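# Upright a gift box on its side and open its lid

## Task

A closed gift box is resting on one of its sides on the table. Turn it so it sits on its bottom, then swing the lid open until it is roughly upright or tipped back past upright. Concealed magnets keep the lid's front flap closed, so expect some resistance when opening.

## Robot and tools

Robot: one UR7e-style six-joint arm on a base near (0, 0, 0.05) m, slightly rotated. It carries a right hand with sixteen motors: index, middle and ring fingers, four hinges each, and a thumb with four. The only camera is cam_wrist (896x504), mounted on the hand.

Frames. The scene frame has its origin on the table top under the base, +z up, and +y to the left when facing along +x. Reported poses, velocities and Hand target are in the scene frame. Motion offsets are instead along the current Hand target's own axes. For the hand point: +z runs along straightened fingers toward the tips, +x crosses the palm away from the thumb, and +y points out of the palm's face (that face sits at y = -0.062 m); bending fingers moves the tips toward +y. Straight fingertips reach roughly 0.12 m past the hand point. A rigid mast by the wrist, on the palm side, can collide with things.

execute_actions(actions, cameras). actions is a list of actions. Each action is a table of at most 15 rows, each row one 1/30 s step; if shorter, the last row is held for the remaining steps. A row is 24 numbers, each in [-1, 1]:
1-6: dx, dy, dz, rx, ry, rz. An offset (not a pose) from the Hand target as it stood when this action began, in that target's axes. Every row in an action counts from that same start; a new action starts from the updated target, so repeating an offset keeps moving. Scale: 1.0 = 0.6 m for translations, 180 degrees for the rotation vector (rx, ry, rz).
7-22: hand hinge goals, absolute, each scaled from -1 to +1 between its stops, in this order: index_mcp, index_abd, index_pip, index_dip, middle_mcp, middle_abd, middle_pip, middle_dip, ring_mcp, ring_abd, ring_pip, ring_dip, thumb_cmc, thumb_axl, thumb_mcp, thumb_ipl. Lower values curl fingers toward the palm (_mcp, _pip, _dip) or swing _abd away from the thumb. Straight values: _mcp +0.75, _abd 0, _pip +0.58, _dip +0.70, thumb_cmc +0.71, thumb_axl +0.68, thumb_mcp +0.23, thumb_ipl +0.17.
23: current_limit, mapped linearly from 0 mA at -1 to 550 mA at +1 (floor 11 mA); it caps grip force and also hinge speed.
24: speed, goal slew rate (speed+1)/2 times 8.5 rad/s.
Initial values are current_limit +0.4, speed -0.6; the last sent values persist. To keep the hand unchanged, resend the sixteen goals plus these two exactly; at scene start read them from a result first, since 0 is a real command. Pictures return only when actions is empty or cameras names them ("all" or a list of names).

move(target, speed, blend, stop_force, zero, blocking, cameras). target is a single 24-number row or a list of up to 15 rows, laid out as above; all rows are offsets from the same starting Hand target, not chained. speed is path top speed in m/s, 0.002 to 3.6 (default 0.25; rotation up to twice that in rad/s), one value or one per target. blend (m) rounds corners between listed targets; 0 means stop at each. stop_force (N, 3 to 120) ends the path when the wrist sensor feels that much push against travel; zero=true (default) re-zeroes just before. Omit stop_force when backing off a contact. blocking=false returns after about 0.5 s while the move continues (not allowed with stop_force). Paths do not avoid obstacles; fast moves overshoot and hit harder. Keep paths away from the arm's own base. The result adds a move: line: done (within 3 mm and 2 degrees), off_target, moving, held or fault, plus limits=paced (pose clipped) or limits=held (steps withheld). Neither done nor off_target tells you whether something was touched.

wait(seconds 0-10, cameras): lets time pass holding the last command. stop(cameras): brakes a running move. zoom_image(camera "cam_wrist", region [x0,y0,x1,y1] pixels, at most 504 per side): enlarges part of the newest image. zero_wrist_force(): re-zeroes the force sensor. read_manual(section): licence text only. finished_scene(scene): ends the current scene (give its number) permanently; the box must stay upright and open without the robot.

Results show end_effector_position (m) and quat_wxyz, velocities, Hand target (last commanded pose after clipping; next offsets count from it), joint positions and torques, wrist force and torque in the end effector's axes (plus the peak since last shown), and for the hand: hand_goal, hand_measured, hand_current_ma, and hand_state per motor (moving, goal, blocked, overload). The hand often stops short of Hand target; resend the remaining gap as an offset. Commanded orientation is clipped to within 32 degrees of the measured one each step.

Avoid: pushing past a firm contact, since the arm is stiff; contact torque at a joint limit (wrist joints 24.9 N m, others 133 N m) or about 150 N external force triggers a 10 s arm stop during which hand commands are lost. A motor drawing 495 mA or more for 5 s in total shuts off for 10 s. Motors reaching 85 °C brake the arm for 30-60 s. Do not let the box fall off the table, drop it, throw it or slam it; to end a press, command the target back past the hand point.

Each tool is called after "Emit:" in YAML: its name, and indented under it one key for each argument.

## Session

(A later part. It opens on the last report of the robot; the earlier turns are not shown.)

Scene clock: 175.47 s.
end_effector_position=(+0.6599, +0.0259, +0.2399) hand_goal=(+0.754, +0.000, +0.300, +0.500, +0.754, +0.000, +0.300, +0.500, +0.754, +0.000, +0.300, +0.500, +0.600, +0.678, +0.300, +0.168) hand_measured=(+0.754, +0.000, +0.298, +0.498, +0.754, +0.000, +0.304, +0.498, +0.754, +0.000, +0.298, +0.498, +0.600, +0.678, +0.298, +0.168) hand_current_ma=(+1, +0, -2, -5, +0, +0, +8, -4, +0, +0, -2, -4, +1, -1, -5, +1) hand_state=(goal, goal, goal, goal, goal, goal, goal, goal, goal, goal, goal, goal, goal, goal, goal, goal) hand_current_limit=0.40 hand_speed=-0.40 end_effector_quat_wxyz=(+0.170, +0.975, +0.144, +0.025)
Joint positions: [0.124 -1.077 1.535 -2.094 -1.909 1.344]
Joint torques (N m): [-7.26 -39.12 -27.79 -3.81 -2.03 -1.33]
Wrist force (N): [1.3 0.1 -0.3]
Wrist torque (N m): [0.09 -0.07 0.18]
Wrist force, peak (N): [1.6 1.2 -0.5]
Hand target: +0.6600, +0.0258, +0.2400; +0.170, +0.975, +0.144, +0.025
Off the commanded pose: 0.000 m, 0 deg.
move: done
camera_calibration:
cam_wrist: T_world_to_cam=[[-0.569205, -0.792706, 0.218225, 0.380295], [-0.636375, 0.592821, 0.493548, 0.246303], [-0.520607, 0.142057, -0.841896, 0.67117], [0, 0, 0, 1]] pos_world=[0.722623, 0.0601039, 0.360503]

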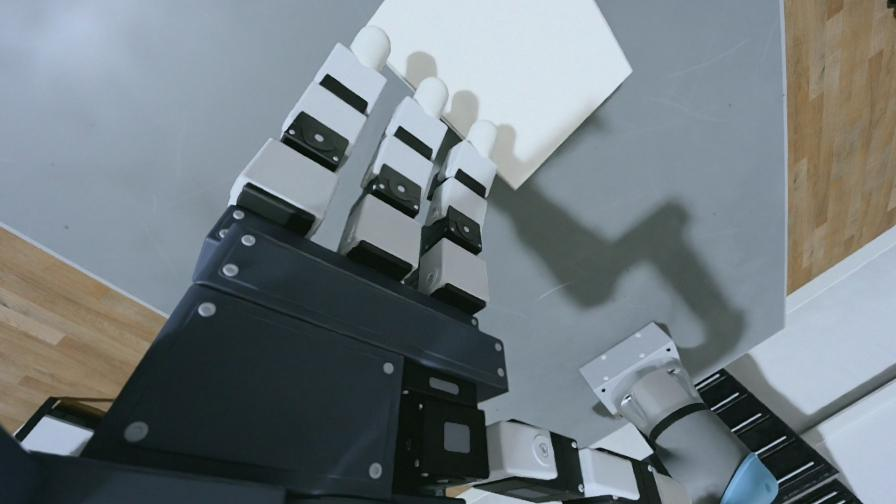

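Emit:
move:
  target:
    - [0.0805,-0.1308,0.0237,0.444,0.0131,0.0357,0.157,0,0.189,0.116,0.055,0,0.389,0.116,0.157,0,0.189,0.116,-0.571,0.678,0.787,0.168,0.4,-0.4]
    - [0.0767,-0.1822,0.2635,0.444,0.0131,0.0357,0.157,0,0.189,0.116,0.055,0,0.389,0.116,0.157,0,0.189,0.116,-0.571,0.678,0.787,0.168,0.4,-0.4]
    - [0.0688,-0.115,0.2877,0.444,0.0131,0.0357,0.157,0,0.189,0.116,0.055,0,0.389,0.116,0.157,0,0.189,0.116,-0.571,0.678,0.787,0.168,0.4,-0.4]
  speed: [0.3,0.15,0.04]
  cameras: ["cam_wrist"]

Emit:
zoom_image:
  camera: "cam_wrist"
  region: [440, 0, 740, 200]

Scene clock: 183.80 s.
end_effector_position=(+0.6976, +0.0441, +0.0542) hand_goal=(+0.158, +0.000, +0.190, +0.116, +0.056, +0.000, +0.390, +0.116, +0.158, +0.000, +0.190, +0.116, -0.570, +0.678, +0.788, +0.168) hand_measured=(+0.158, +0.000, +0.194, +0.120, +0.056, +0.000, +0.390, +0.120, +0.158, +0.000, +0.194, +0.120, -0.568, +0.676, +0.782, +0.164) hand_current_ma=(+1, +0, +8, +6, +0, +0, +0, +6, -1, +0, +7, +6, +4, -4, -21, -8) hand_state=(goal, goal, goal, goal, goal, goal, goal, goal, goal, goal, goal, goal, goal, goal, goal, goal) hand_current_limit=0.40 hand_speed=-0.40 end_effector_quat_wxyz=(-0.500, +0.861, +0.079, -0.046)
Joint positions: [-0.272 -0.699 1.197 -1.367 -0.708 0.744]
Joint torques (N m): [-7.49 -51.4 -25.25 0.06 -0.69 -1.53]
Wrist force (N): [0.9 1.6 -2.3]
Wrist torque (N m): [0.46 -0.01 0.17]
Wrist force, peak (N): [0.7 2.7 -2.2]
Hand target: +0.6976, +0.0439, +0.0542; -0.500, +0.861, +0.079, -0.046
Off the commanded pose: 0.000 m, 0 deg.
move: done
camera_calibration:
cam_wrist: T_world_to_cam=[[-0.703263, -0.453275, -0.547688, 0.576716], [-0.366623, -0.428812, 0.825656, 0.189966], [-0.609105, 0.781449, 0.135386, 0.512377], [0, 0, 0, 1]] pos_world=[0.78732, -0.0575256, 0.089645]

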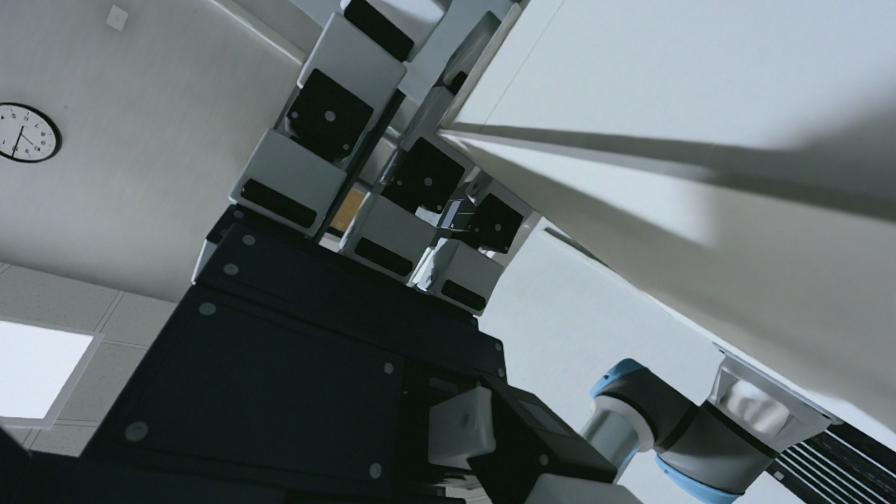

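Scaled by 1.680.

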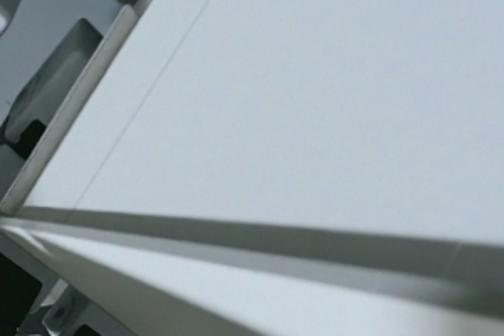

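Emit:
move:
  target:
    - [0,0.0025,-0.0043,0,0,0,0.157,0,0.189,0.116,0.055,0,0.389,0.116,0.157,0,0.189,0.116,-0.571,0.678,0.4,0.168,0.2,-0.7]
    - [0,0.0025,-0.0043,0,0,0,0.1,0,0.2,0.116,-0.1,0,0.75,0.116,0.157,0,0.189,0.116,-0.571,0.678,0.4,0.168,0.5,-0.9]
    - [0,0.0025,-0.0043,0,0,0,0.2,0,-0.1,0.116,-0.1,0,0.75,0.116,0.157,0,0.189,0.116,-0.571,0.678,0.45,0.168,0.7,-0.93]
    - [0,0.0025,-0.0043,0,0,0,0.3,0,-0.33,0.14,-0.1,0,0.75,0.116,0.157,0,0.189,0.116,-0.571,0.678,0.48,0.168,0.7,-0.93]
  speed: 0.02
  cameras: ["cam_wrist"]

Emit:
zoom_image:
  camera: "cam_wrist"
  region: [400, 0, 700, 200]

Scene clock: 190.00 s.
end_effector_position=(+0.6981, +0.0410, +0.0542) hand_goal=(+0.300, +0.000, -0.330, +0.140, -0.100, +0.000, +0.750, +0.116, +0.158, +0.000, +0.190, +0.116, -0.570, +0.678, +0.480, +0.168) hand_measured=(+0.356, +0.000, -0.218, +0.170, -0.098, +0.002, +0.698, +0.058, +0.158, +0.000, +0.194, +0.120, -0.566, +0.676, +0.538, +0.190) hand_current_ma=(+211, -1, +449, +90, +3, +1, -174, -200, -1, +0, +7, +6, +8, -4, +270, +94) hand_state=(blocked, goal, blocked, blocked, goal, goal, blocked, blocked, goal, goal, goal, goal, goal, goal, blocked, blocked) hand_current_limit=0.70 hand_speed=-0.93 end_effector_quat_wxyz=(-0.500, +0.861, +0.079, -0.046)
Joint positions: [-0.276 -0.696 1.192 -1.36 -0.711 0.739]
Joint torques (N m): [-6.35 -40.42 -7.39 -2.61 -2.08 -0.73]
Wrist force (N): [0.4 -17.3 -8.6]
Wrist torque (N m): [0.21 0.17 -0.22]
Wrist force, peak (N): [0.5 -18.9 -10.3]
Hand target: +0.6981, +0.0410, +0.0542; -0.500, +0.861, +0.079, -0.046
Off the commanded pose: 0.000 m, 0 deg.
move: done
camera_calibration:
cam_wrist: T_world_to_cam=[[-0.703322, -0.453263, -0.547623, 0.575774], [-0.366523, -0.428844, 0.825684, 0.188774], [-0.609097, 0.781438, 0.135484, 0.51515], [0, 0, 0, 1]] pos_world=[0.78792, -0.0606256, 0.0896445]

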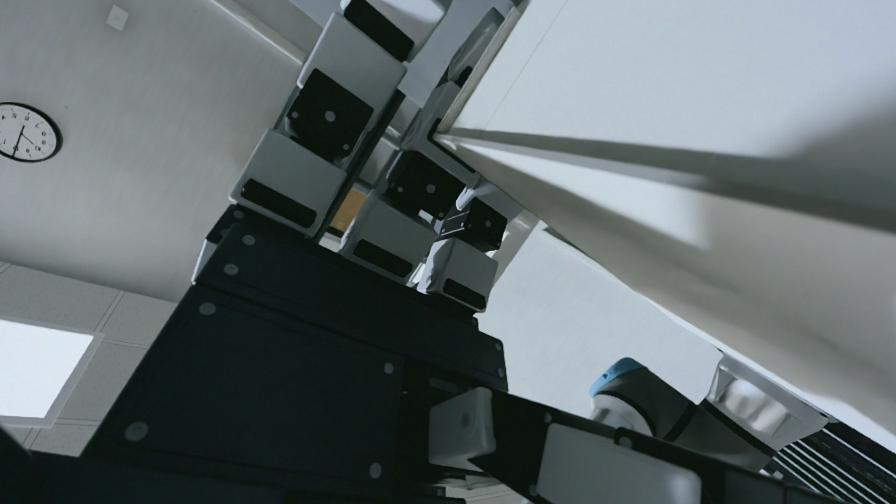

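Scaled by 1.680.

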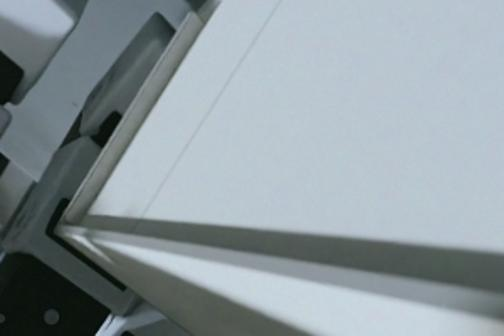

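Emit:
move:
  target:
    - [0,0,0,0,0,0,0.3,0,-0.48,0.12,-0.1,0,0.75,0.116,0.157,0,0.189,0.116,-0.571,0.678,0.5,0.168,0.75,-0.93]
  speed: 0.02
  cameras: ["cam_wrist"]

Emit:
zoom_image:
  camera: "cam_wrist"
  region: [400, 0, 700, 200]

Scene clock: 191.37 s.
end_effector_position=(+0.6981, +0.0410, +0.0542) hand_goal=(+0.300, +0.000, -0.480, +0.120, -0.100, +0.000, +0.750, +0.116, +0.158, +0.000, +0.190, +0.116, -0.570, +0.678, +0.500, +0.168) hand_measured=(+0.364, +0.000, -0.364, +0.170, -0.098, +0.002, +0.698, +0.058, +0.158, +0.000, +0.194, +0.120, -0.568, +0.676, +0.548, +0.192) hand_current_ma=(+240, -1, +463, +168, +2, +1, -174, -200, -1, +0, +7, +6, +3, -4, +213, +104) hand_state=(blocked, goal, blocked, blocked, goal, goal, blocked, blocked, goal, goal, goal, goal, goal, goal, blocked, blocked) hand_current_limit=0.75 hand_speed=-0.93 end_effector_quat_wxyz=(-0.500, +0.861, +0.079, -0.046)
Joint positions: [-0.276 -0.696 1.192 -1.36 -0.711 0.739]
Joint torques (N m): [-6.28 -40.13 -6.24 -2.64 -1.77 -0.29]
Wrist force (N): [0.5 -17.5 -8.6]
Wrist torque (N m): [0.21 0.16 -0.24]
Wrist force, peak (N): [0.5 -17.6 -8.6]
Hand target: +0.6981, +0.0410, +0.0542; -0.500, +0.861, +0.079, -0.046
Off the commanded pose: 0.000 m, 0 deg.
move: done
camera_calibration:
cam_wrist: T_world_to_cam=[[-0.703322, -0.453263, -0.547623, 0.575774], [-0.366523, -0.428844, 0.825684, 0.188774], [-0.609097, 0.781438, 0.135484, 0.51515], [0, 0, 0, 1]] pos_world=[0.78792, -0.0606256, 0.0896445]

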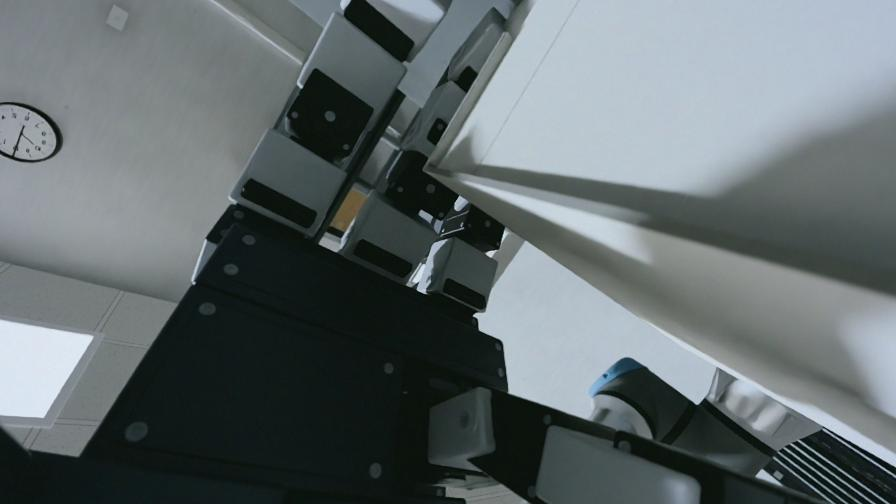

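Scaled by 1.680.

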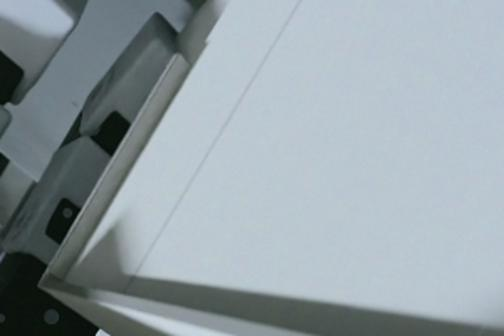

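Emit:
move:
  target:
    - [0,0,0,0,0,0,0.34,0,-0.6,0.1,-0.1,0,0.75,0.116,0.157,0,0.189,0.116,-0.571,0.678,0.53,0.168,0.75,-0.93]
    - [0,0,0,0,0,0,0.42,0,-0.72,0.1,-0.1,0,0.75,0.116,0.157,0,0.189,0.116,-0.571,0.678,0.57,0.168,0.75,-0.93]
  speed: 0.02
  cameras: ["cam_wrist"]

Emit:
zoom_image:
  camera: "cam_wrist"
  region: [380, 0, 780, 300]

Scene clock: 193.40 s.
end_effector_position=(+0.6981, +0.0410, +0.0542) hand_goal=(+0.420, +0.000, -0.720, +0.100, -0.100, +0.000, +0.750, +0.116, +0.158, +0.000, +0.190, +0.116, -0.570, +0.678, +0.570, +0.168) hand_measured=(+0.436, +0.000, -0.666, +0.128, -0.098, +0.002, +0.698, +0.058, +0.158, +0.000, +0.194, +0.120, -0.570, +0.676, +0.584, +0.188) hand_current_ma=(+47, -1, +185, +83, +2, +1, -174, -200, -1, +0, +7, +6, +0, -3, +51, +76) hand_state=(goal, goal, blocked, blocked, goal, goal, blocked, blocked, goal, goal, goal, goal, goal, goal, goal, goal) hand_current_limit=0.75 hand_speed=-0.93 end_effector_quat_wxyz=(-0.500, +0.861, +0.079, -0.046)
Joint positions: [-0.276 -0.696 1.192 -1.36 -0.711 0.739]
Joint torques (N m): [-3.75 -40.56 -6.75 -2.65 -1.06 0.23]
Wrist force (N): [0.4 -15.8 -8.3]
Wrist torque (N m): [0.37 0.13 -0.27]
Wrist force, peak (N): [0.6 -17.6 -8.7]
Hand target: +0.6981, +0.0410, +0.0542; -0.500, +0.861, +0.079, -0.046
Off the commanded pose: 0.000 m, 0 deg.
move: done
camera_calibration:
cam_wrist: T_world_to_cam=[[-0.703322, -0.453263, -0.547623, 0.575774], [-0.366523, -0.428844, 0.825684, 0.188774], [-0.609097, 0.781438, 0.135484, 0.51515], [0, 0, 0, 1]] pos_world=[0.78792, -0.0606256, 0.0896445]

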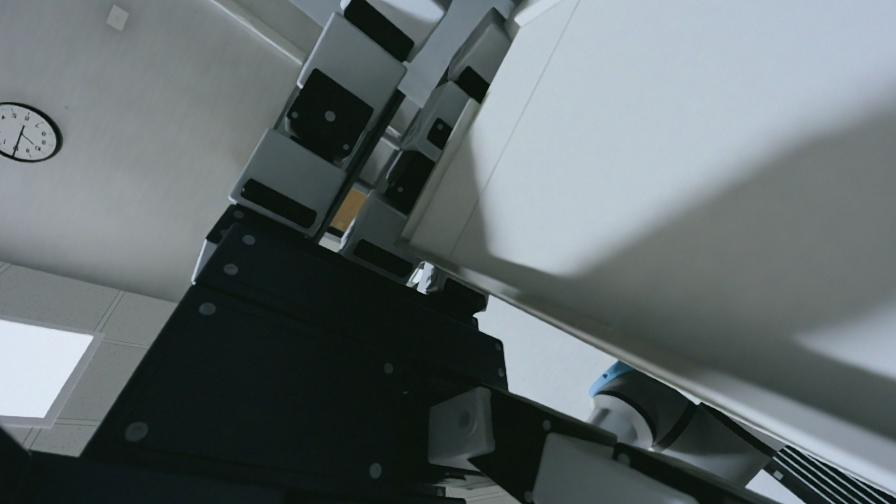

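Scaled by 1.260.

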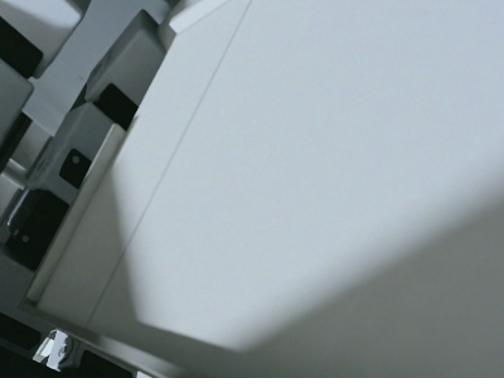

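Emit:
move:
  target:
    - [0,0,0,0,0,0,0.5,0,-0.85,0.1,-0.1,0,0.75,0.116,0.157,0,0.189,0.116,-0.571,0.678,0.62,0.168,0.75,-0.93]
    - [0,0,0,0,0,0,0.56,0,-0.95,0.1,-0.1,0,0.75,0.116,0.157,0,0.189,0.116,-0.571,0.678,0.64,0.168,0.75,-0.93]
  speed: 0.02
  cameras: ["cam_wrist"]

Scene clock: 195.27 s.
end_effector_position=(+0.6981, +0.0410, +0.0542) hand_goal=(+0.560, +0.000, -0.950, +0.100, -0.100, +0.000, +0.750, +0.116, +0.158, +0.000, +0.190, +0.116, -0.570, +0.678, +0.640, +0.168) hand_measured=(+0.548, +0.000, -0.942, +0.104, -0.098, +0.002, +0.698, +0.058, +0.158, +0.000, +0.194, +0.120, -0.570, +0.676, +0.630, +0.170) hand_current_ma=(-32, -1, +18, +9, +2, +1, -173, -200, -1, +0, +7, +6, +0, -3, -31, +2) hand_state=(goal, goal, goal, goal, goal, goal, blocked, blocked, goal, goal, goal, goal, goal, goal, goal, goal) hand_current_limit=0.75 hand_speed=-0.93 end_effector_quat_wxyz=(-0.500, +0.861, +0.079, -0.046)
Joint positions: [-0.276 -0.696 1.192 -1.36 -0.711 0.739]
Joint torques (N m): [-3.76 -41.58 -6.23 -2.72 -0.6 0.78]
Wrist force (N): [0.5 -16.2 -8.1]
Wrist torque (N m): [0.44 0.13 -0.26]
Wrist force, peak (N): [0.6 -16.6 -8.8]
Hand target: +0.6981, +0.0410, +0.0542; -0.500, +0.861, +0.079, -0.046
Off the commanded pose: 0.000 m, 0 deg.
move: done
camera_calibration:
cam_wrist: T_world_to_cam=[[-0.703322, -0.453263, -0.547623, 0.575774], [-0.366523, -0.428844, 0.825684, 0.188774], [-0.609097, 0.781438, 0.135484, 0.51515], [0, 0, 0, 1]] pos_world=[0.78792, -0.0606256, 0.0896445]

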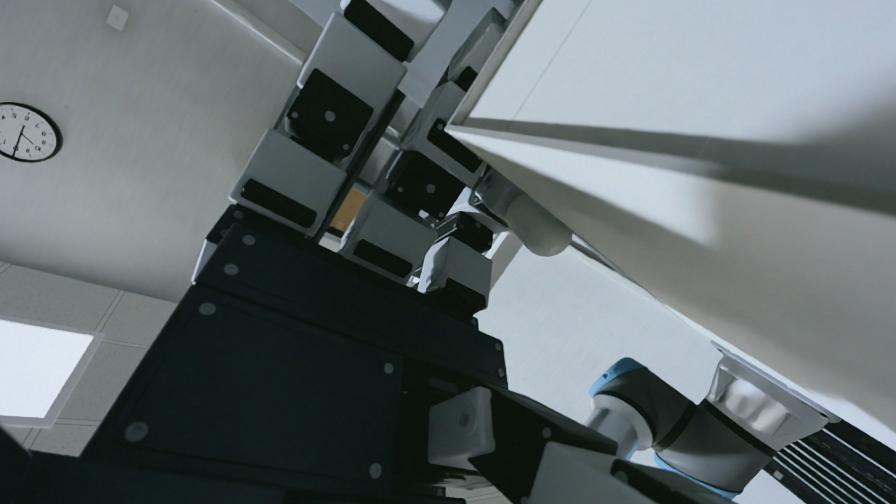

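Emit:
move:
  target:
    - [0,-0.145,0.051,0,0,0,0.6,0,-0.6,0.1,0.2,0,0.4,0.116,0.2,0,0.189,0.116,-0.571,0.678,0.8,0.168,0.4,-0.5]
    - [-0.0605,-0.256,-0.176,-0.4444,0,0,0.5,0,-0.3,0.1,0.5,0,-0.3,0.1,0.5,0,-0.3,0.1,0.3,0.678,0.5,0.168,0.4,-0.4]
  speed: [0.25,0.4]
  cameras: ["cam_wrist"]

Scene clock: 201.03 s.
end_effector_position=(+0.6653, +0.0193, +0.2399) hand_goal=(+0.500, +0.000, -0.300, +0.100, +0.500, +0.000, -0.300, +0.100, +0.500, +0.000, -0.300, +0.100, +0.300, +0.678, +0.500, +0.168) hand_measured=(+0.516, +0.000, -0.300, +0.104, +0.504, +0.000, -0.292, +0.104, +0.504, +0.000, -0.292, +0.104, +0.300, +0.676, +0.498, +0.168) hand_current_ma=(+43, -1, +0, +7, +9, -1, +18, +6, +8, +0, +19, +6, +1, -2, -3, +2) hand_state=(goal, goal, goal, goal, goal, goal, goal, goal, goal, goal, goal, goal, goal, goal, goal, goal) hand_current_limit=0.40 hand_speed=-0.40 end_effector_quat_wxyz=(+0.171, +0.981, +0.090, +0.015)
Joint positions: [0.114 -1.036 1.46 -2.025 -1.915 1.45]
Joint torques (N m): [4.93 -41.54 -10.5 -3.79 -2.34 1.02]
Wrist force (N): [1.1 0.3 -0.5]
Wrist torque (N m): [0.20 -0.04 0.04]
Wrist force, peak (N): [0.7 -16.8 -8.5]
Hand target: +0.6653, +0.0193, +0.2399; +0.171, +0.981, +0.090, +0.015
Off the commanded pose: 0.000 m, 0 deg.
move: done
camera_calibration:
cam_wrist: T_world_to_cam=[[-0.65273, -0.725398, 0.2185, 0.432336], [-0.567378, 0.659191, 0.493507, 0.206468], [-0.502022, 0.198155, -0.841848, 0.661475], [0, 0, 0, 1]] pos_world=[0.73142, 0.0464392, 0.360502]

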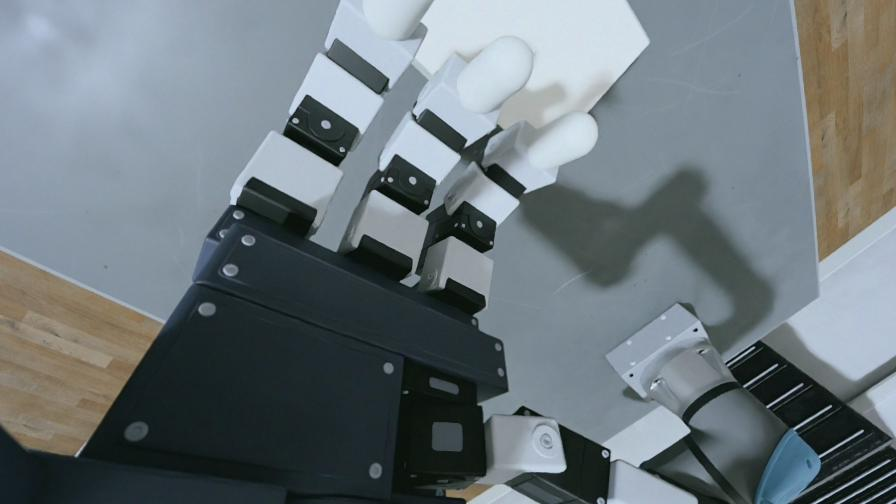

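Emit:
zoom_image:
  camera: "cam_wrist"
  region: [360, 0, 680, 180]

Scaled by 1.575.

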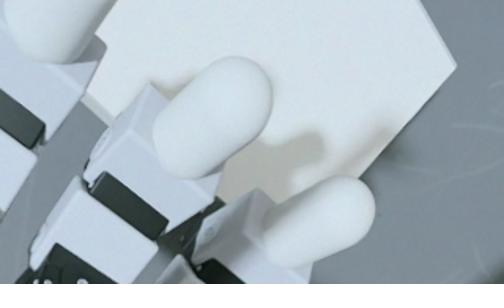

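Emit:
move:
  target:
    - [0.0565,-0.1107,0.0308,0.4444,0,0,0.157,0,0.189,0.116,0.055,0,0.389,0.116,0.157,0,0.189,0.116,-0.571,0.678,0.787,0.168,0.4,-0.3]
    - [0.0555,-0.1618,0.2707,0.4444,0,0,0.157,0,0.189,0.116,0.055,0,0.389,0.116,0.157,0,0.189,0.116,-0.571,0.678,0.787,0.168,0.4,-0.4]
    - [0.0537,-0.0943,0.295,0.4444,0,0,0.157,0,0.189,0.116,0.055,0,0.389,0.116,0.157,0,0.189,0.116,-0.571,0.678,0.787,0.168,0.4,-0.4]
  speed: [0.35,0.15,0.04]
  cameras: ["cam_wrist"]

Emit:
zoom_image:
  camera: "cam_wrist"
  region: [400, 0, 700, 200]

Scene clock: 209.50 s.
end_effector_position=(+0.6981, +0.0188, +0.0542) hand_goal=(+0.158, +0.000, +0.190, +0.116, +0.056, +0.000, +0.390, +0.116, +0.158, +0.000, +0.190, +0.116, -0.570, +0.678, +0.788, +0.168) hand_measured=(+0.160, +0.000, +0.190, +0.114, +0.056, +0.000, +0.390, +0.114, +0.158, +0.000, +0.190, +0.114, -0.568, +0.676, +0.780, +0.164) hand_current_ma=(+3, -1, +0, -5, +0, -1, +0, -4, -1, +0, +0, -4, +4, -3, -22, -9) hand_state=(goal, goal, goal, goal, goal, goal, goal, goal, goal, goal, goal, goal, goal, goal, goal, goal) hand_current_limit=0.40 hand_speed=-0.40 end_effector_quat_wxyz=(-0.500, +0.861, +0.079, -0.046)
Joint positions: [-0.304 -0.687 1.168 -1.322 -0.729 0.707]
Joint torques (N m): [-6.73 -51.2 -27.08 0.21 -0.54 -1.51]
Wrist force (N): [0.7 1.7 -2.3]
Wrist torque (N m): [0.52 0.02 0.18]
Wrist force, peak (N): [0.9 2.3 -2.7]
Hand target: +0.6981, +0.0186, +0.0542; -0.500, +0.861, +0.079, -0.046
Off the commanded pose: 0.000 m, 0 deg.
move: done
camera_calibration:
cam_wrist: T_world_to_cam=[[-0.703263, -0.453275, -0.547688, 0.56567], [-0.366623, -0.428812, 0.825656, 0.179337], [-0.609105, 0.781449, 0.135386, 0.532513], [0, 0, 0, 1]] pos_world=[0.78792, -0.0828256, 0.089645]

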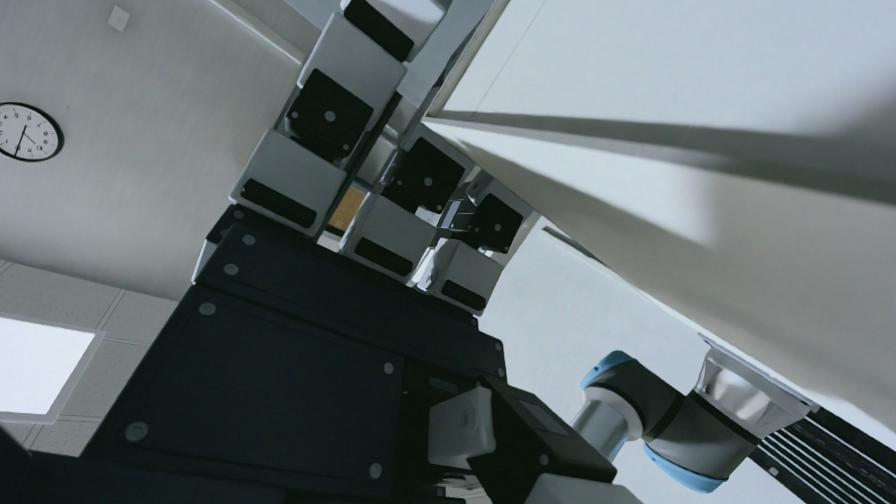

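Scaled by 1.680.

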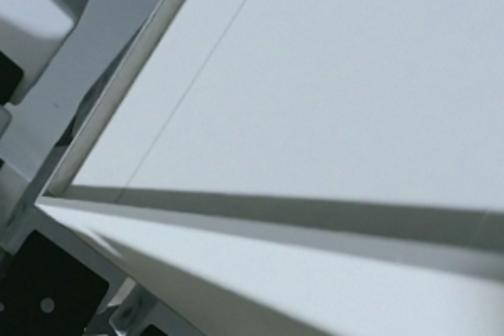

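Emit:
move:
  target:
    - [0,0.0025,-0.0043,0,0,0,0.157,0,0.189,0.116,0.055,0,0.389,0.116,0.157,0,0.189,0.116,-0.571,0.678,0.4,0.168,0.2,-0.7]
    - [0,0.0025,-0.0043,0,0,0,0.1,0,0.2,0.116,-0.1,0,0.75,0.116,0.157,0,0.189,0.116,-0.571,0.678,0.4,0.168,0.5,-0.9]
    - [0,0.0025,-0.0043,0,0,0,0.2,0,-0.1,0.116,-0.1,0,0.75,0.116,0.157,0,0.189,0.116,-0.571,0.678,0.45,0.168,0.7,-0.93]
    - [0,0.0025,-0.0043,0,0,0,0.3,0,-0.33,0.14,-0.1,0,0.75,0.116,0.157,0,0.189,0.116,-0.571,0.678,0.48,0.168,0.7,-0.93]
    - [0,0.0025,-0.0043,0,0,0,0.3,0,-0.48,0.12,-0.1,0,0.75,0.116,0.157,0,0.189,0.116,-0.571,0.678,0.5,0.168,0.75,-0.93]
  speed: 0.02
  cameras: ["cam_wrist"]

Emit:
zoom_image:
  camera: "cam_wrist"
  region: [380, 0, 780, 300]

Scene clock: 215.97 s.
end_effector_position=(+0.6987, +0.0157, +0.0542) hand_goal=(+0.300, +0.000, -0.480, +0.120, -0.100, +0.000, +0.750, +0.116, +0.158, +0.000, +0.190, +0.116, -0.570, +0.678, +0.500, +0.168) hand_measured=(+0.364, +0.000, -0.364, +0.170, -0.112, +0.000, +0.694, +0.070, +0.158, +0.000, +0.190, +0.114, -0.568, +0.676, +0.548, +0.194) hand_current_ma=(+242, -1, +469, +166, -35, +0, -192, -154, -1, +0, +0, -4, +3, -3, +215, +104) hand_state=(blocked, goal, blocked, blocked, goal, goal, blocked, blocked, goal, goal, goal, goal, goal, goal, blocked, blocked) hand_current_limit=0.75 hand_speed=-0.93 end_effector_quat_wxyz=(-0.500, +0.861, +0.079, -0.046)
Joint positions: [-0.307 -0.684 1.162 -1.316 -0.732 0.703]
Joint torques (N m): [-3.99 -44.77 -7.35 -1.35 -0.48 -0.25]
Wrist force (N): [0.5 -11.9 -7.2]
Wrist torque (N m): [0.17 0.14 -0.10]
Wrist force, peak (N): [0.8 -14.1 -9.4]
Hand target: +0.6987, +0.0157, +0.0542; -0.500, +0.861, +0.079, -0.046
Off the commanded pose: 0.000 m, 0 deg.
move: done
camera_calibration:
cam_wrist: T_world_to_cam=[[-0.703322, -0.453263, -0.547623, 0.564658], [-0.366523, -0.428844, 0.825684, 0.178107], [-0.609097, 0.781438, 0.135484, 0.535225], [0, 0, 0, 1]] pos_world=[0.78842, -0.0859256, 0.0896445]

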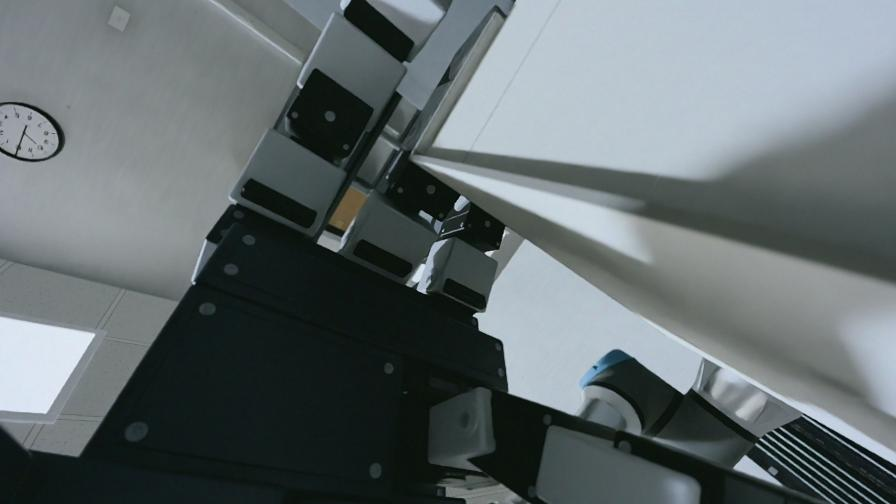

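Scaled by 1.260.

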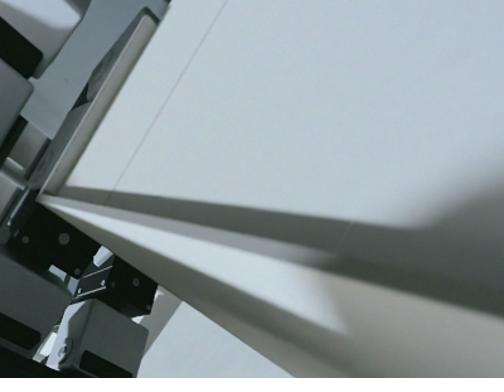

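Emit:
move:
  target:
    - [0,0,0,0,0,0,0.34,0,-0.6,0.1,-0.1,0,0.75,0.116,0.157,0,0.189,0.116,-0.571,0.678,0.53,0.168,0.75,-0.93]
  speed: 0.02
  cameras: ["cam_wrist"]

Scene clock: 216.97 s.
end_effector_position=(+0.6987, +0.0157, +0.0542) hand_goal=(+0.340, +0.000, -0.600, +0.100, -0.100, +0.000, +0.750, +0.116, +0.158, +0.000, +0.190, +0.116, -0.570, +0.678, +0.530, +0.168) hand_measured=(+0.388, +0.000, -0.512, +0.138, -0.112, +0.000, +0.694, +0.070, +0.158, +0.000, +0.190, +0.114, -0.568, +0.676, +0.566, +0.194) hand_current_ma=(+169, -1, +336, +123, -35, +0, -192, -154, -1, +0, +0, -4, +3, -3, +158, +104) hand_state=(blocked, goal, blocked, blocked, goal, goal, blocked, blocked, goal, goal, goal, goal, goal, goal, blocked, blocked) hand_current_limit=0.75 hand_speed=-0.93 end_effector_quat_wxyz=(-0.500, +0.861, +0.079, -0.046)
Joint positions: [-0.307 -0.684 1.162 -1.316 -0.732 0.703]
Joint torques (N m): [-4.04 -44.79 -8.98 -1.51 -0.12 -0.04]
Wrist force (N): [0.4 -11.2 -7.1]
Wrist torque (N m): [0.26 0.13 -0.07]
Wrist force, peak (N): [0.5 -11.8 -7.2]
Hand target: +0.6987, +0.0157, +0.0542; -0.500, +0.861, +0.079, -0.046
Off the commanded pose: 0.000 m, 0 deg.
move: done
camera_calibration:
cam_wrist: T_world_to_cam=[[-0.703322, -0.453263, -0.547623, 0.564658], [-0.366523, -0.428844, 0.825684, 0.178107], [-0.609097, 0.781438, 0.135484, 0.535225], [0, 0, 0, 1]] pos_world=[0.78842, -0.0859256, 0.0896445]

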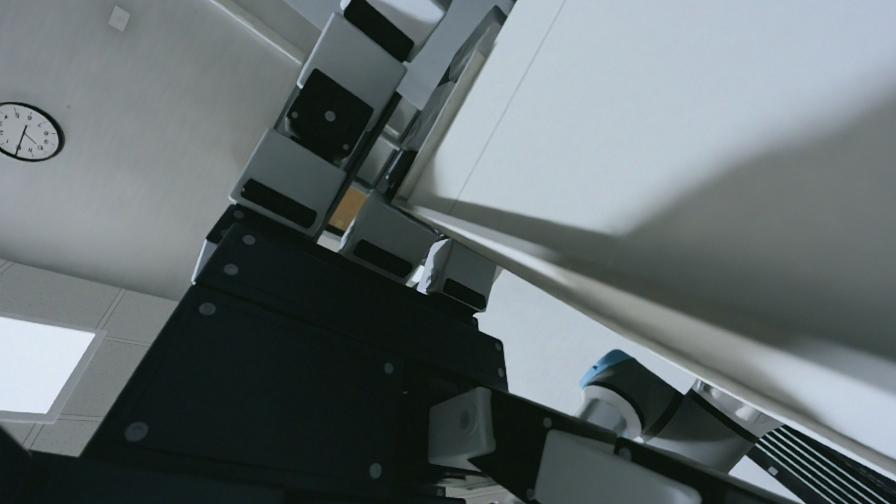

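Emit:
move:
  target:
    - [0,0,0,0,0,0,0.38,0,-0.72,0.08,-0.1,0,0.75,0.116,0.157,0,0.189,0.116,-0.571,0.678,0.57,0.168,0.75,-0.93]
  speed: 0.02
  cameras: ["cam_wrist"]

Scene clock: 218.03 s.
end_effector_position=(+0.6987, +0.0157, +0.0542) hand_goal=(+0.380, +0.000, -0.720, +0.080, -0.100, +0.000, +0.750, +0.116, +0.158, +0.000, +0.190, +0.116, -0.570, +0.678, +0.570, +0.168) hand_measured=(+0.404, +0.000, -0.654, +0.112, -0.112, +0.000, +0.694, +0.070, +0.158, +0.000, +0.190, +0.114, -0.568, +0.676, +0.590, +0.190) hand_current_ma=(+78, -1, +231, +97, -35, +0, -192, -154, -1, +0, +0, -4, +3, -3, +73, +87) hand_state=(blocked, goal, blocked, blocked, goal, goal, blocked, blocked, goal, goal, goal, goal, goal, goal, goal, blocked) hand_current_limit=0.75 hand_speed=-0.93 end_effector_quat_wxyz=(-0.500, +0.861, +0.079, -0.046)
Joint positions: [-0.307 -0.684 1.162 -1.316 -0.732 0.703]
Joint torques (N m): [-1.41 -45.05 -8.04 -1.86 0.6 0.25]
Wrist force (N): [0.5 -10.4 -7.4]
Wrist torque (N m): [0.37 0.12 -0.12]
Wrist force, peak (N): [0.3 -11.5 -7.4]
Hand target: +0.6987, +0.0157, +0.0542; -0.500, +0.861, +0.079, -0.046
Off the commanded pose: 0.000 m, 0 deg.
move: done
camera_calibration:
cam_wrist: T_world_to_cam=[[-0.703322, -0.453263, -0.547623, 0.564658], [-0.366523, -0.428844, 0.825684, 0.178107], [-0.609097, 0.781438, 0.135484, 0.535225], [0, 0, 0, 1]] pos_world=[0.78842, -0.0859256, 0.0896445]

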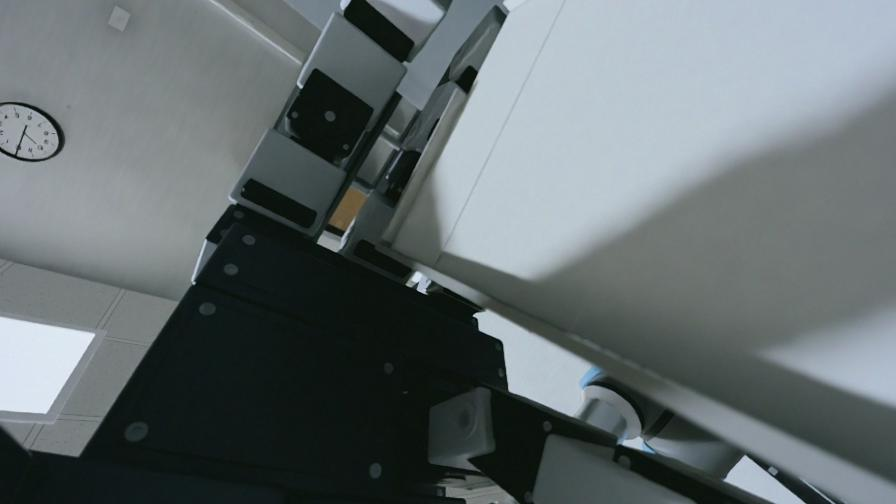

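Emit:
move:
  target:
    - [0,0,0,0,0,0,0.39,0,-0.8,0.06,-0.1,0,0.8,0.2,0.157,0,0.189,0.116,-0.571,0.678,0.6,0.168,0.75,-0.93]
    - [0,-0.0192,-0.009,0.0278,0,0,0.39,0,-0.8,0.06,-0.1,0,0.8,0.2,0.157,0,0.189,0.116,-0.571,0.678,0.6,0.168,0.75,-0.93]
  speed: 0.02
  cameras: ["cam_wrist"]

Scene clock: 222.20 s.
end_effector_position=(+0.6985, +0.0167, +0.0668) hand_goal=(+0.390, +0.000, -0.800, +0.060, -0.100, +0.000, +0.800, +0.200, +0.158, +0.000, +0.190, +0.116, -0.570, +0.678, +0.600, +0.168) hand_measured=(+0.388, +0.000, -0.792, +0.064, -0.106, +0.000, +0.796, +0.198, +0.156, +0.000, +0.190, +0.114, -0.570, +0.676, +0.598, +0.170) hand_current_ma=(-2, -1, +18, +9, -13, -1, -9, -5, -2, +0, +0, -4, +1, -3, -3, +2) hand_state=(goal, goal, goal, goal, goal, goal, goal, goal, goal, goal, goal, goal, goal, goal, goal, goal) hand_current_limit=0.75 hand_speed=-0.93 end_effector_quat_wxyz=(-0.537, +0.839, +0.077, -0.049)
Joint positions: [-0.324 -0.66 1.095 -1.154 -0.691 0.605]
Joint torques (N m): [-7.98 -53.38 -26.13 0.63 2.48 -1.66]
Wrist force (N): [0.8 2.3 -2.6]
Wrist torque (N m): [0.52 -0.01 0.21]
Wrist force, peak (N): [0.6 -14.8 -9.2]
Hand target: +0.6985, +0.0167, +0.0669; -0.537, +0.839, +0.077, -0.049
Off the commanded pose: 0.000 m, 0 deg.
move: done
camera_calibration:
cam_wrist: T_world_to_cam=[[-0.712178, -0.405152, -0.573284, 0.579034], [-0.353832, -0.498151, 0.791611, 0.162547], [-0.606305, 0.766614, 0.211417, 0.525834], [0, 0, 0, 1]] pos_world=[0.788705, -0.0875423, 0.0921069]

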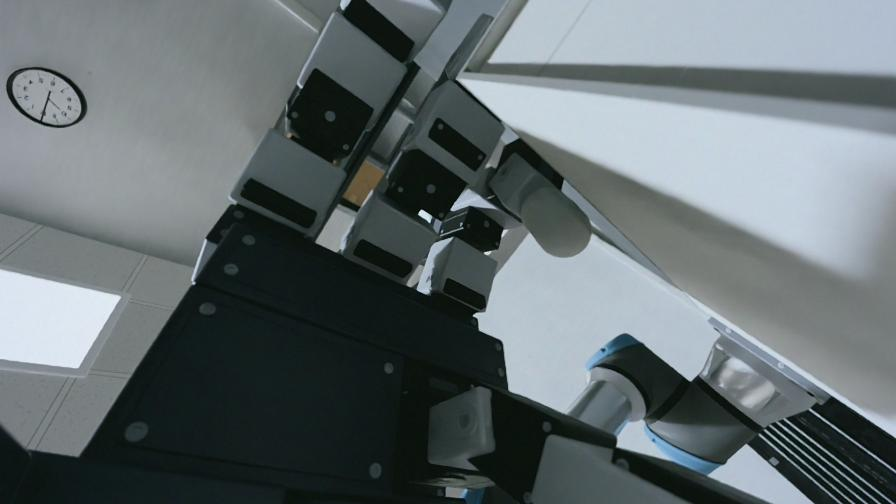

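Emit:
move:
  target:
    - [0,-0.145,0.051,0,0,0,0.6,0,-0.6,0.1,0.2,0,0.4,0.116,0.2,0,0.189,0.116,-0.571,0.678,0.8,0.168,0.4,-0.5]
    - [0.074,-0.255,-0.155,-0.4667,0,0,0.754,0,0.5,0.6,0.754,0,0.5,0.6,0.754,0,0.5,0.6,0.3,0.678,0.5,0.168,0.4,-0.4]
  speed: [0.25,0.4]
  cameras: ["cam_wrist"]

Scene clock: 227.77 s.
end_effector_position=(+0.7459, +0.0047, +0.2447) hand_goal=(+0.754, +0.000, +0.500, +0.600, +0.754, +0.000, +0.500, +0.600, +0.754, +0.000, +0.500, +0.600, +0.300, +0.678, +0.500, +0.168) hand_measured=(+0.756, +0.000, +0.498, +0.598, +0.754, +0.000, +0.500, +0.598, +0.754, +0.000, +0.498, +0.598, +0.300, +0.676, +0.498, +0.168) hand_current_ma=(+3, -1, -4, -5, +0, -1, -1, -4, +1, +0, -2, -4, +1, -3, -3, +2) hand_state=(goal, goal, goal, goal, goal, goal, goal, goal, goal, goal, goal, goal, goal, goal, goal, goal) hand_current_limit=0.40 hand_speed=-0.40 end_effector_quat_wxyz=(+0.162, +0.983, +0.090, +0.015)
Joint positions: [0.083 -0.867 1.162 -1.904 -1.897 1.418]
Joint torques (N m): [3.99 -49.01 -11.43 -3.69 -2.06 1.05]
Wrist force (N): [1.6 0.4 -0.6]
Wrist torque (N m): [0.16 -0.13 0.11]
Wrist force, peak (N): [0.7 3.4 -3.5]
Hand target: +0.7459, +0.0047, +0.2447; +0.162, +0.983, +0.090, +0.015
Off the commanded pose: 0.000 m, 0 deg.
move: done
camera_calibration:
cam_wrist: T_world_to_cam=[[-0.652073, -0.72901, 0.208196, 0.475401], [-0.5658, 0.650711, 0.506405, 0.254998], [-0.50465, 0.212416, -0.836784, 0.709495], [0, 0, 0, 1]] pos_world=[0.812321, 0.0299342, 0.365585]

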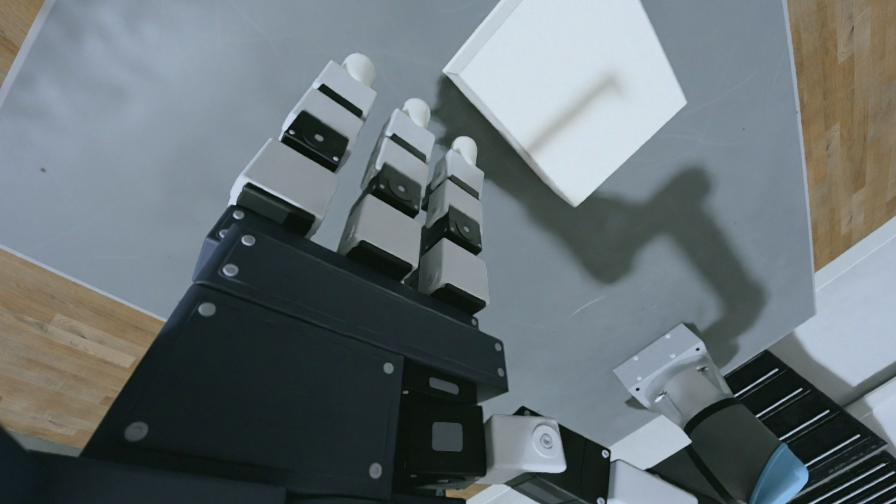

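Emit:
zoom_image:
  camera: "cam_wrist"
  region: [430, 0, 700, 220]

Scaled by 1.867.

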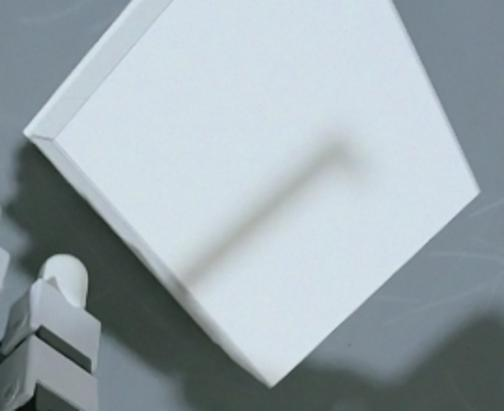

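Emit:
move:
  target:
    - [-0.043,-0.1017,0.0438,0.4384,0.0135,0.0361,0.157,0,0.189,0.116,0.055,0,0.389,0.116,0.157,0,0.189,0.116,-0.571,0.678,0.787,0.168,0.4,-0.3]
    - [-0.0467,-0.1495,0.2843,0.4384,0.0135,0.0361,0.157,0,0.189,0.116,0.055,0,0.389,0.116,0.157,0,0.189,0.116,-0.571,0.678,0.787,0.168,0.4,-0.4]
    - [-0.0547,-0.082,0.3075,0.4384,0.0135,0.0361,0.157,0,0.189,0.116,0.055,0,0.389,0.116,0.157,0,0.189,0.116,-0.571,0.678,0.787,0.168,0.4,-0.4]
  speed: [0.35,0.15,0.04]
  cameras: ["cam_wrist"]

Emit:
zoom_image:
  camera: "cam_wrist"
  region: [400, 0, 700, 200]

Scene clock: 236.00 s.
end_effector_position=(+0.7159, -0.0137, +0.0542) hand_goal=(+0.158, +0.000, +0.190, +0.116, +0.056, +0.000, +0.390, +0.116, +0.158, +0.000, +0.190, +0.116, -0.570, +0.678, +0.788, +0.168) hand_measured=(+0.158, +0.000, +0.194, +0.120, +0.056, +0.000, +0.392, +0.120, +0.158, +0.000, +0.194, +0.120, -0.568, +0.676, +0.780, +0.164) hand_current_ma=(+1, -1, +8, +6, +0, -1, +5, +6, -1, +0, +7, +6, +4, -3, -22, -9) hand_state=(goal, goal, goal, goal, goal, goal, goal, goal, goal, goal, goal, goal, goal, goal, goal, goal) hand_current_limit=0.40 hand_speed=-0.40 end_effector_quat_wxyz=(-0.501, +0.864, +0.030, -0.018)
Joint positions: [-0.349 -0.672 1.152 -1.381 -0.688 0.787]
Joint torques (N m): [-7.98 -51.15 -26.52 0.16 -0.45 -1.34]
Wrist force (N): [1.0 1.4 -2.4]
Wrist torque (N m): [0.47 -0.04 0.23]
Wrist force, peak (N): [0.2 3.1 -2.4]
Hand target: +0.7159, -0.0138, +0.0542; -0.501, +0.864, +0.030, -0.018
Off the commanded pose: 0.000 m, 0 deg.
move: done
camera_calibration:
cam_wrist: T_world_to_cam=[[-0.749645, -0.372135, -0.547309, 0.597674], [-0.411781, -0.385151, 0.825891, 0.204782], [-0.51814, 0.844497, 0.135488, 0.504412], [0, 0, 0, 1]] pos_world=[0.793725, -0.124687, 0.0896433]

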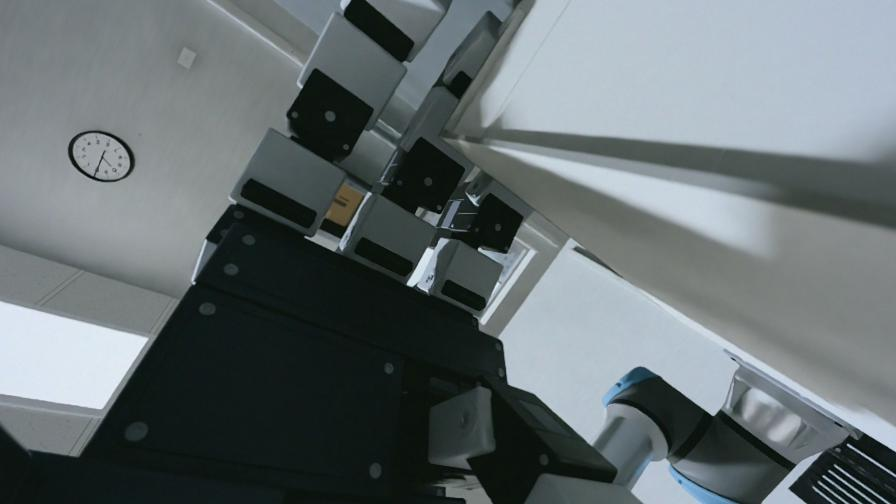

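Scaled by 1.680.

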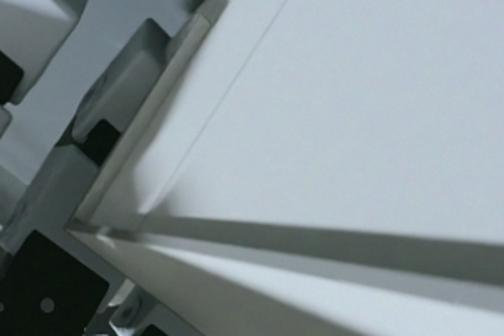

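Emit:
move:
  target:
    - [0,0.0025,-0.0043,0,0,0,0.157,0,0.189,0.116,0.055,0,0.389,0.116,0.157,0,0.189,0.116,-0.571,0.678,0.4,0.168,0.2,-0.7]
    - [0,0.0025,-0.0043,0,0,0,0.1,0,0.2,0.116,-0.1,0,0.75,0.116,0.157,0,0.189,0.116,-0.571,0.678,0.4,0.168,0.5,-0.9]
    - [0,0.0025,-0.0043,0,0,0,0.2,0,-0.1,0.116,-0.1,0,0.75,0.116,0.157,0,0.189,0.116,-0.571,0.678,0.45,0.168,0.7,-0.93]
    - [0,0.0025,-0.0043,0,0,0,0.3,0,-0.33,0.14,-0.1,0,0.75,0.116,0.157,0,0.189,0.116,-0.571,0.678,0.48,0.168,0.7,-0.93]
    - [0,0.0025,-0.0043,0,0,0,0.3,0,-0.48,0.12,-0.1,0,0.75,0.116,0.157,0,0.189,0.116,-0.571,0.678,0.48,0.168,0.75,-0.93]
    - [0,0.0025,-0.0043,0,0,0,0.34,0,-0.6,0.1,-0.1,0,0.75,0.116,0.157,0,0.189,0.116,-0.571,0.678,0.48,0.168,0.75,-0.93]
    - [0,0.0025,-0.0043,0,0,0,0.37,0,-0.72,0.08,-0.1,0,0.75,0.116,0.157,0,0.189,0.116,-0.571,0.678,0.48,0.168,0.75,-0.93]
  speed: 0.02
  cameras: ["cam_wrist"]

Scene clock: 243.03 s.
end_effector_position=(+0.7161, -0.0168, +0.0542) hand_goal=(+0.370, +0.000, -0.720, +0.080, -0.100, +0.000, +0.750, +0.116, +0.158, +0.000, +0.190, +0.116, -0.570, +0.678, +0.480, +0.168) hand_measured=(+0.420, +0.000, -0.344, +0.142, -0.096, +0.000, +0.698, +0.058, +0.158, +0.000, +0.194, +0.120, -0.568, +0.676, +0.536, +0.194) hand_current_ma=(+178, -1, +481, +218, +9, +1, -173, -204, -1, +0, +7, +6, +3, -3, +267, +111) hand_state=(blocked, goal, blocked, blocked, goal, goal, blocked, blocked, goal, goal, goal, goal, goal, goal, blocked, blocked) hand_current_limit=0.75 hand_speed=-0.93 end_effector_quat_wxyz=(-0.501, +0.864, +0.030, -0.018)
Joint positions: [-0.353 -0.67 1.147 -1.375 -0.69 0.782]
Joint torques (N m): [-6.6 -41.32 -6.23 -2.65 -1.79 -0.5]
Wrist force (N): [1.1 -18.2 -9.6]
Wrist torque (N m): [0.19 0.10 -0.22]
Wrist force, peak (N): [0.8 -19.8 -10.8]
Hand target: +0.7161, -0.0168, +0.0542; -0.501, +0.864, +0.030, -0.018
Off the commanded pose: 0.000 m, 0 deg.
move: done
camera_calibration:
cam_wrist: T_world_to_cam=[[-0.749673, -0.372089, -0.547302, 0.596773], [-0.411738, -0.38522, 0.825879, 0.20367], [-0.518133, 0.844485, 0.135586, 0.50717], [0, 0, 0, 1]] pos_world=[0.794025, -0.127787, 0.089643]

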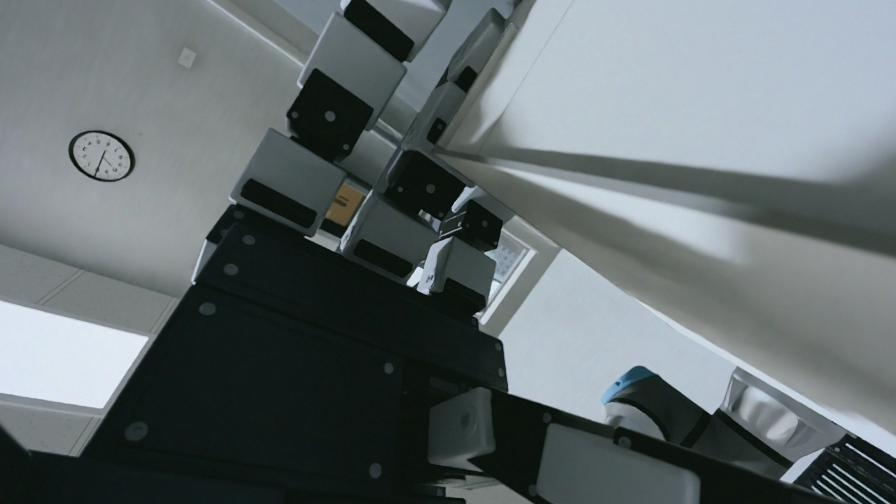

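Emit:
move:
  target:
    - [0,0,0,0,0,0,0.36,0,-0.72,0.02,-0.1,0,0.75,0.116,0.157,0,0.189,0.116,-0.571,0.678,0.5,0.168,0.9,-0.9]
  speed: 0.02

Emit:
move:
  target:
    - [0,0,0,0,0,0,0.36,0,-0.66,0.06,-0.1,0,0.75,0.116,0.157,0,0.189,0.116,-0.571,0.678,0.5,0.168,0.75,-0.9]
  speed: 0.02
  cameras: ["cam_wrist"]

Scene clock: 244.70 s.
end_effector_position=(+0.7161, -0.0168, +0.0542) hand_goal=(+0.360, +0.000, -0.720, +0.020, -0.100, +0.000, +0.750, +0.116, +0.158, +0.000, +0.190, +0.116, -0.570, +0.678, +0.500, +0.168) hand_measured=(+0.430, +0.000, -0.606, +0.064, -0.096, +0.000, +0.698, +0.058, +0.158, +0.000, +0.194, +0.120, -0.568, +0.676, +0.562, +0.202) hand_current_ma=(+268, -1, +451, +148, +9, +1, -173, -204, -1, +0, +7, +6, +2, -3, +303, +147) hand_state=(blocked, goal, blocked, blocked, goal, goal, blocked, blocked, goal, goal, goal, goal, goal, goal, blocked, blocked) hand_current_limit=0.90 hand_speed=-0.90 end_effector_quat_wxyz=(-0.501, +0.864, +0.030, -0.018)
Joint positions: [-0.353 -0.67 1.147 -1.375 -0.69 0.782]
Joint torques (N m): [-5.14 -41.37 -7.04 -2.75 -1.56 -0.11]
Wrist force (N): [0.4 -18.2 -9.7]
Wrist torque (N m): [0.17 0.13 -0.21]
Wrist force, peak (N): [0.7 -19.1 -9.4]
Hand target: +0.7161, -0.0168, +0.0542; -0.501, +0.864, +0.030, -0.018
Off the commanded pose: 0.000 m, 0 deg.
move: done

Scene clock: 245.20 s.
end_effector_position=(+0.7161, -0.0168, +0.0542) hand_goal=(+0.360, +0.000, -0.660, +0.060, -0.100, +0.000, +0.750, +0.116, +0.158, +0.000, +0.190, +0.116, -0.570, +0.678, +0.500, +0.168) hand_measured=(+0.430, +0.000, -0.606, +0.072, -0.096, +0.000, +0.698, +0.058, +0.158, +0.000, +0.194, +0.120, -0.568, +0.676, +0.562, +0.202) hand_current_ma=(+268, -1, +182, +30, +9, +1, -173, -204, -1, +0, +7, +6, +2, -3, +303, +147) hand_state=(blocked, goal, blocked, goal, goal, goal, blocked, blocked, goal, goal, goal, goal, goal, goal, blocked, blocked) hand_current_limit=0.75 hand_speed=-0.90 end_effector_quat_wxyz=(-0.501, +0.864, +0.030, -0.018)
Joint positions: [-0.353 -0.67 1.147 -1.375 -0.69 0.782]
Joint torques (N m): [-6.14 -40.56 -6.84 -2.57 -1.35 -0.05]
Wrist force (N): [0.7 -19.3 -9.1]
Wrist torque (N m): [0.11 0.13 -0.17]
Wrist force, peak (N): [0.8 -19.6 -9.5]
Hand target: +0.7161, -0.0168, +0.0542; -0.501, +0.864, +0.030, -0.018
Off the commanded pose: 0.000 m, 0 deg.
move: done
camera_calibration:
cam_wrist: T_world_to_cam=[[-0.749673, -0.372089, -0.547302, 0.596773], [-0.411738, -0.38522, 0.825879, 0.20367], [-0.518133, 0.844485, 0.135586, 0.50717], [0, 0, 0, 1]] pos_world=[0.794025, -0.127787, 0.089643]

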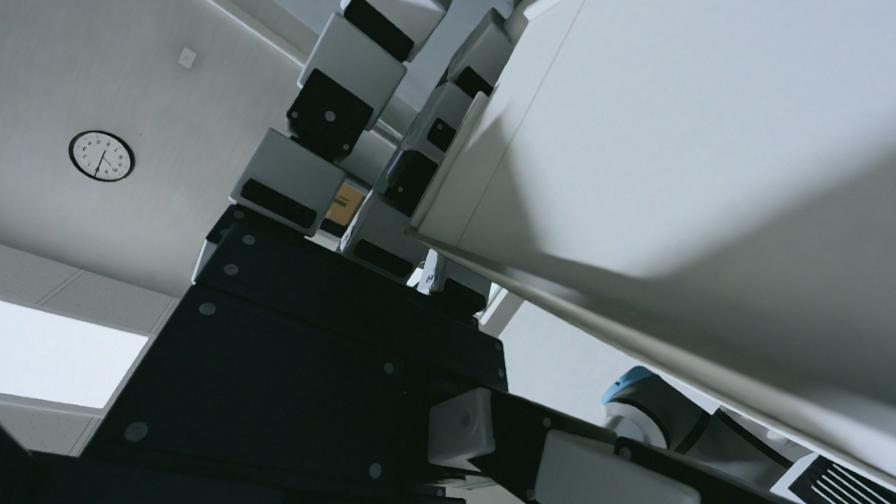

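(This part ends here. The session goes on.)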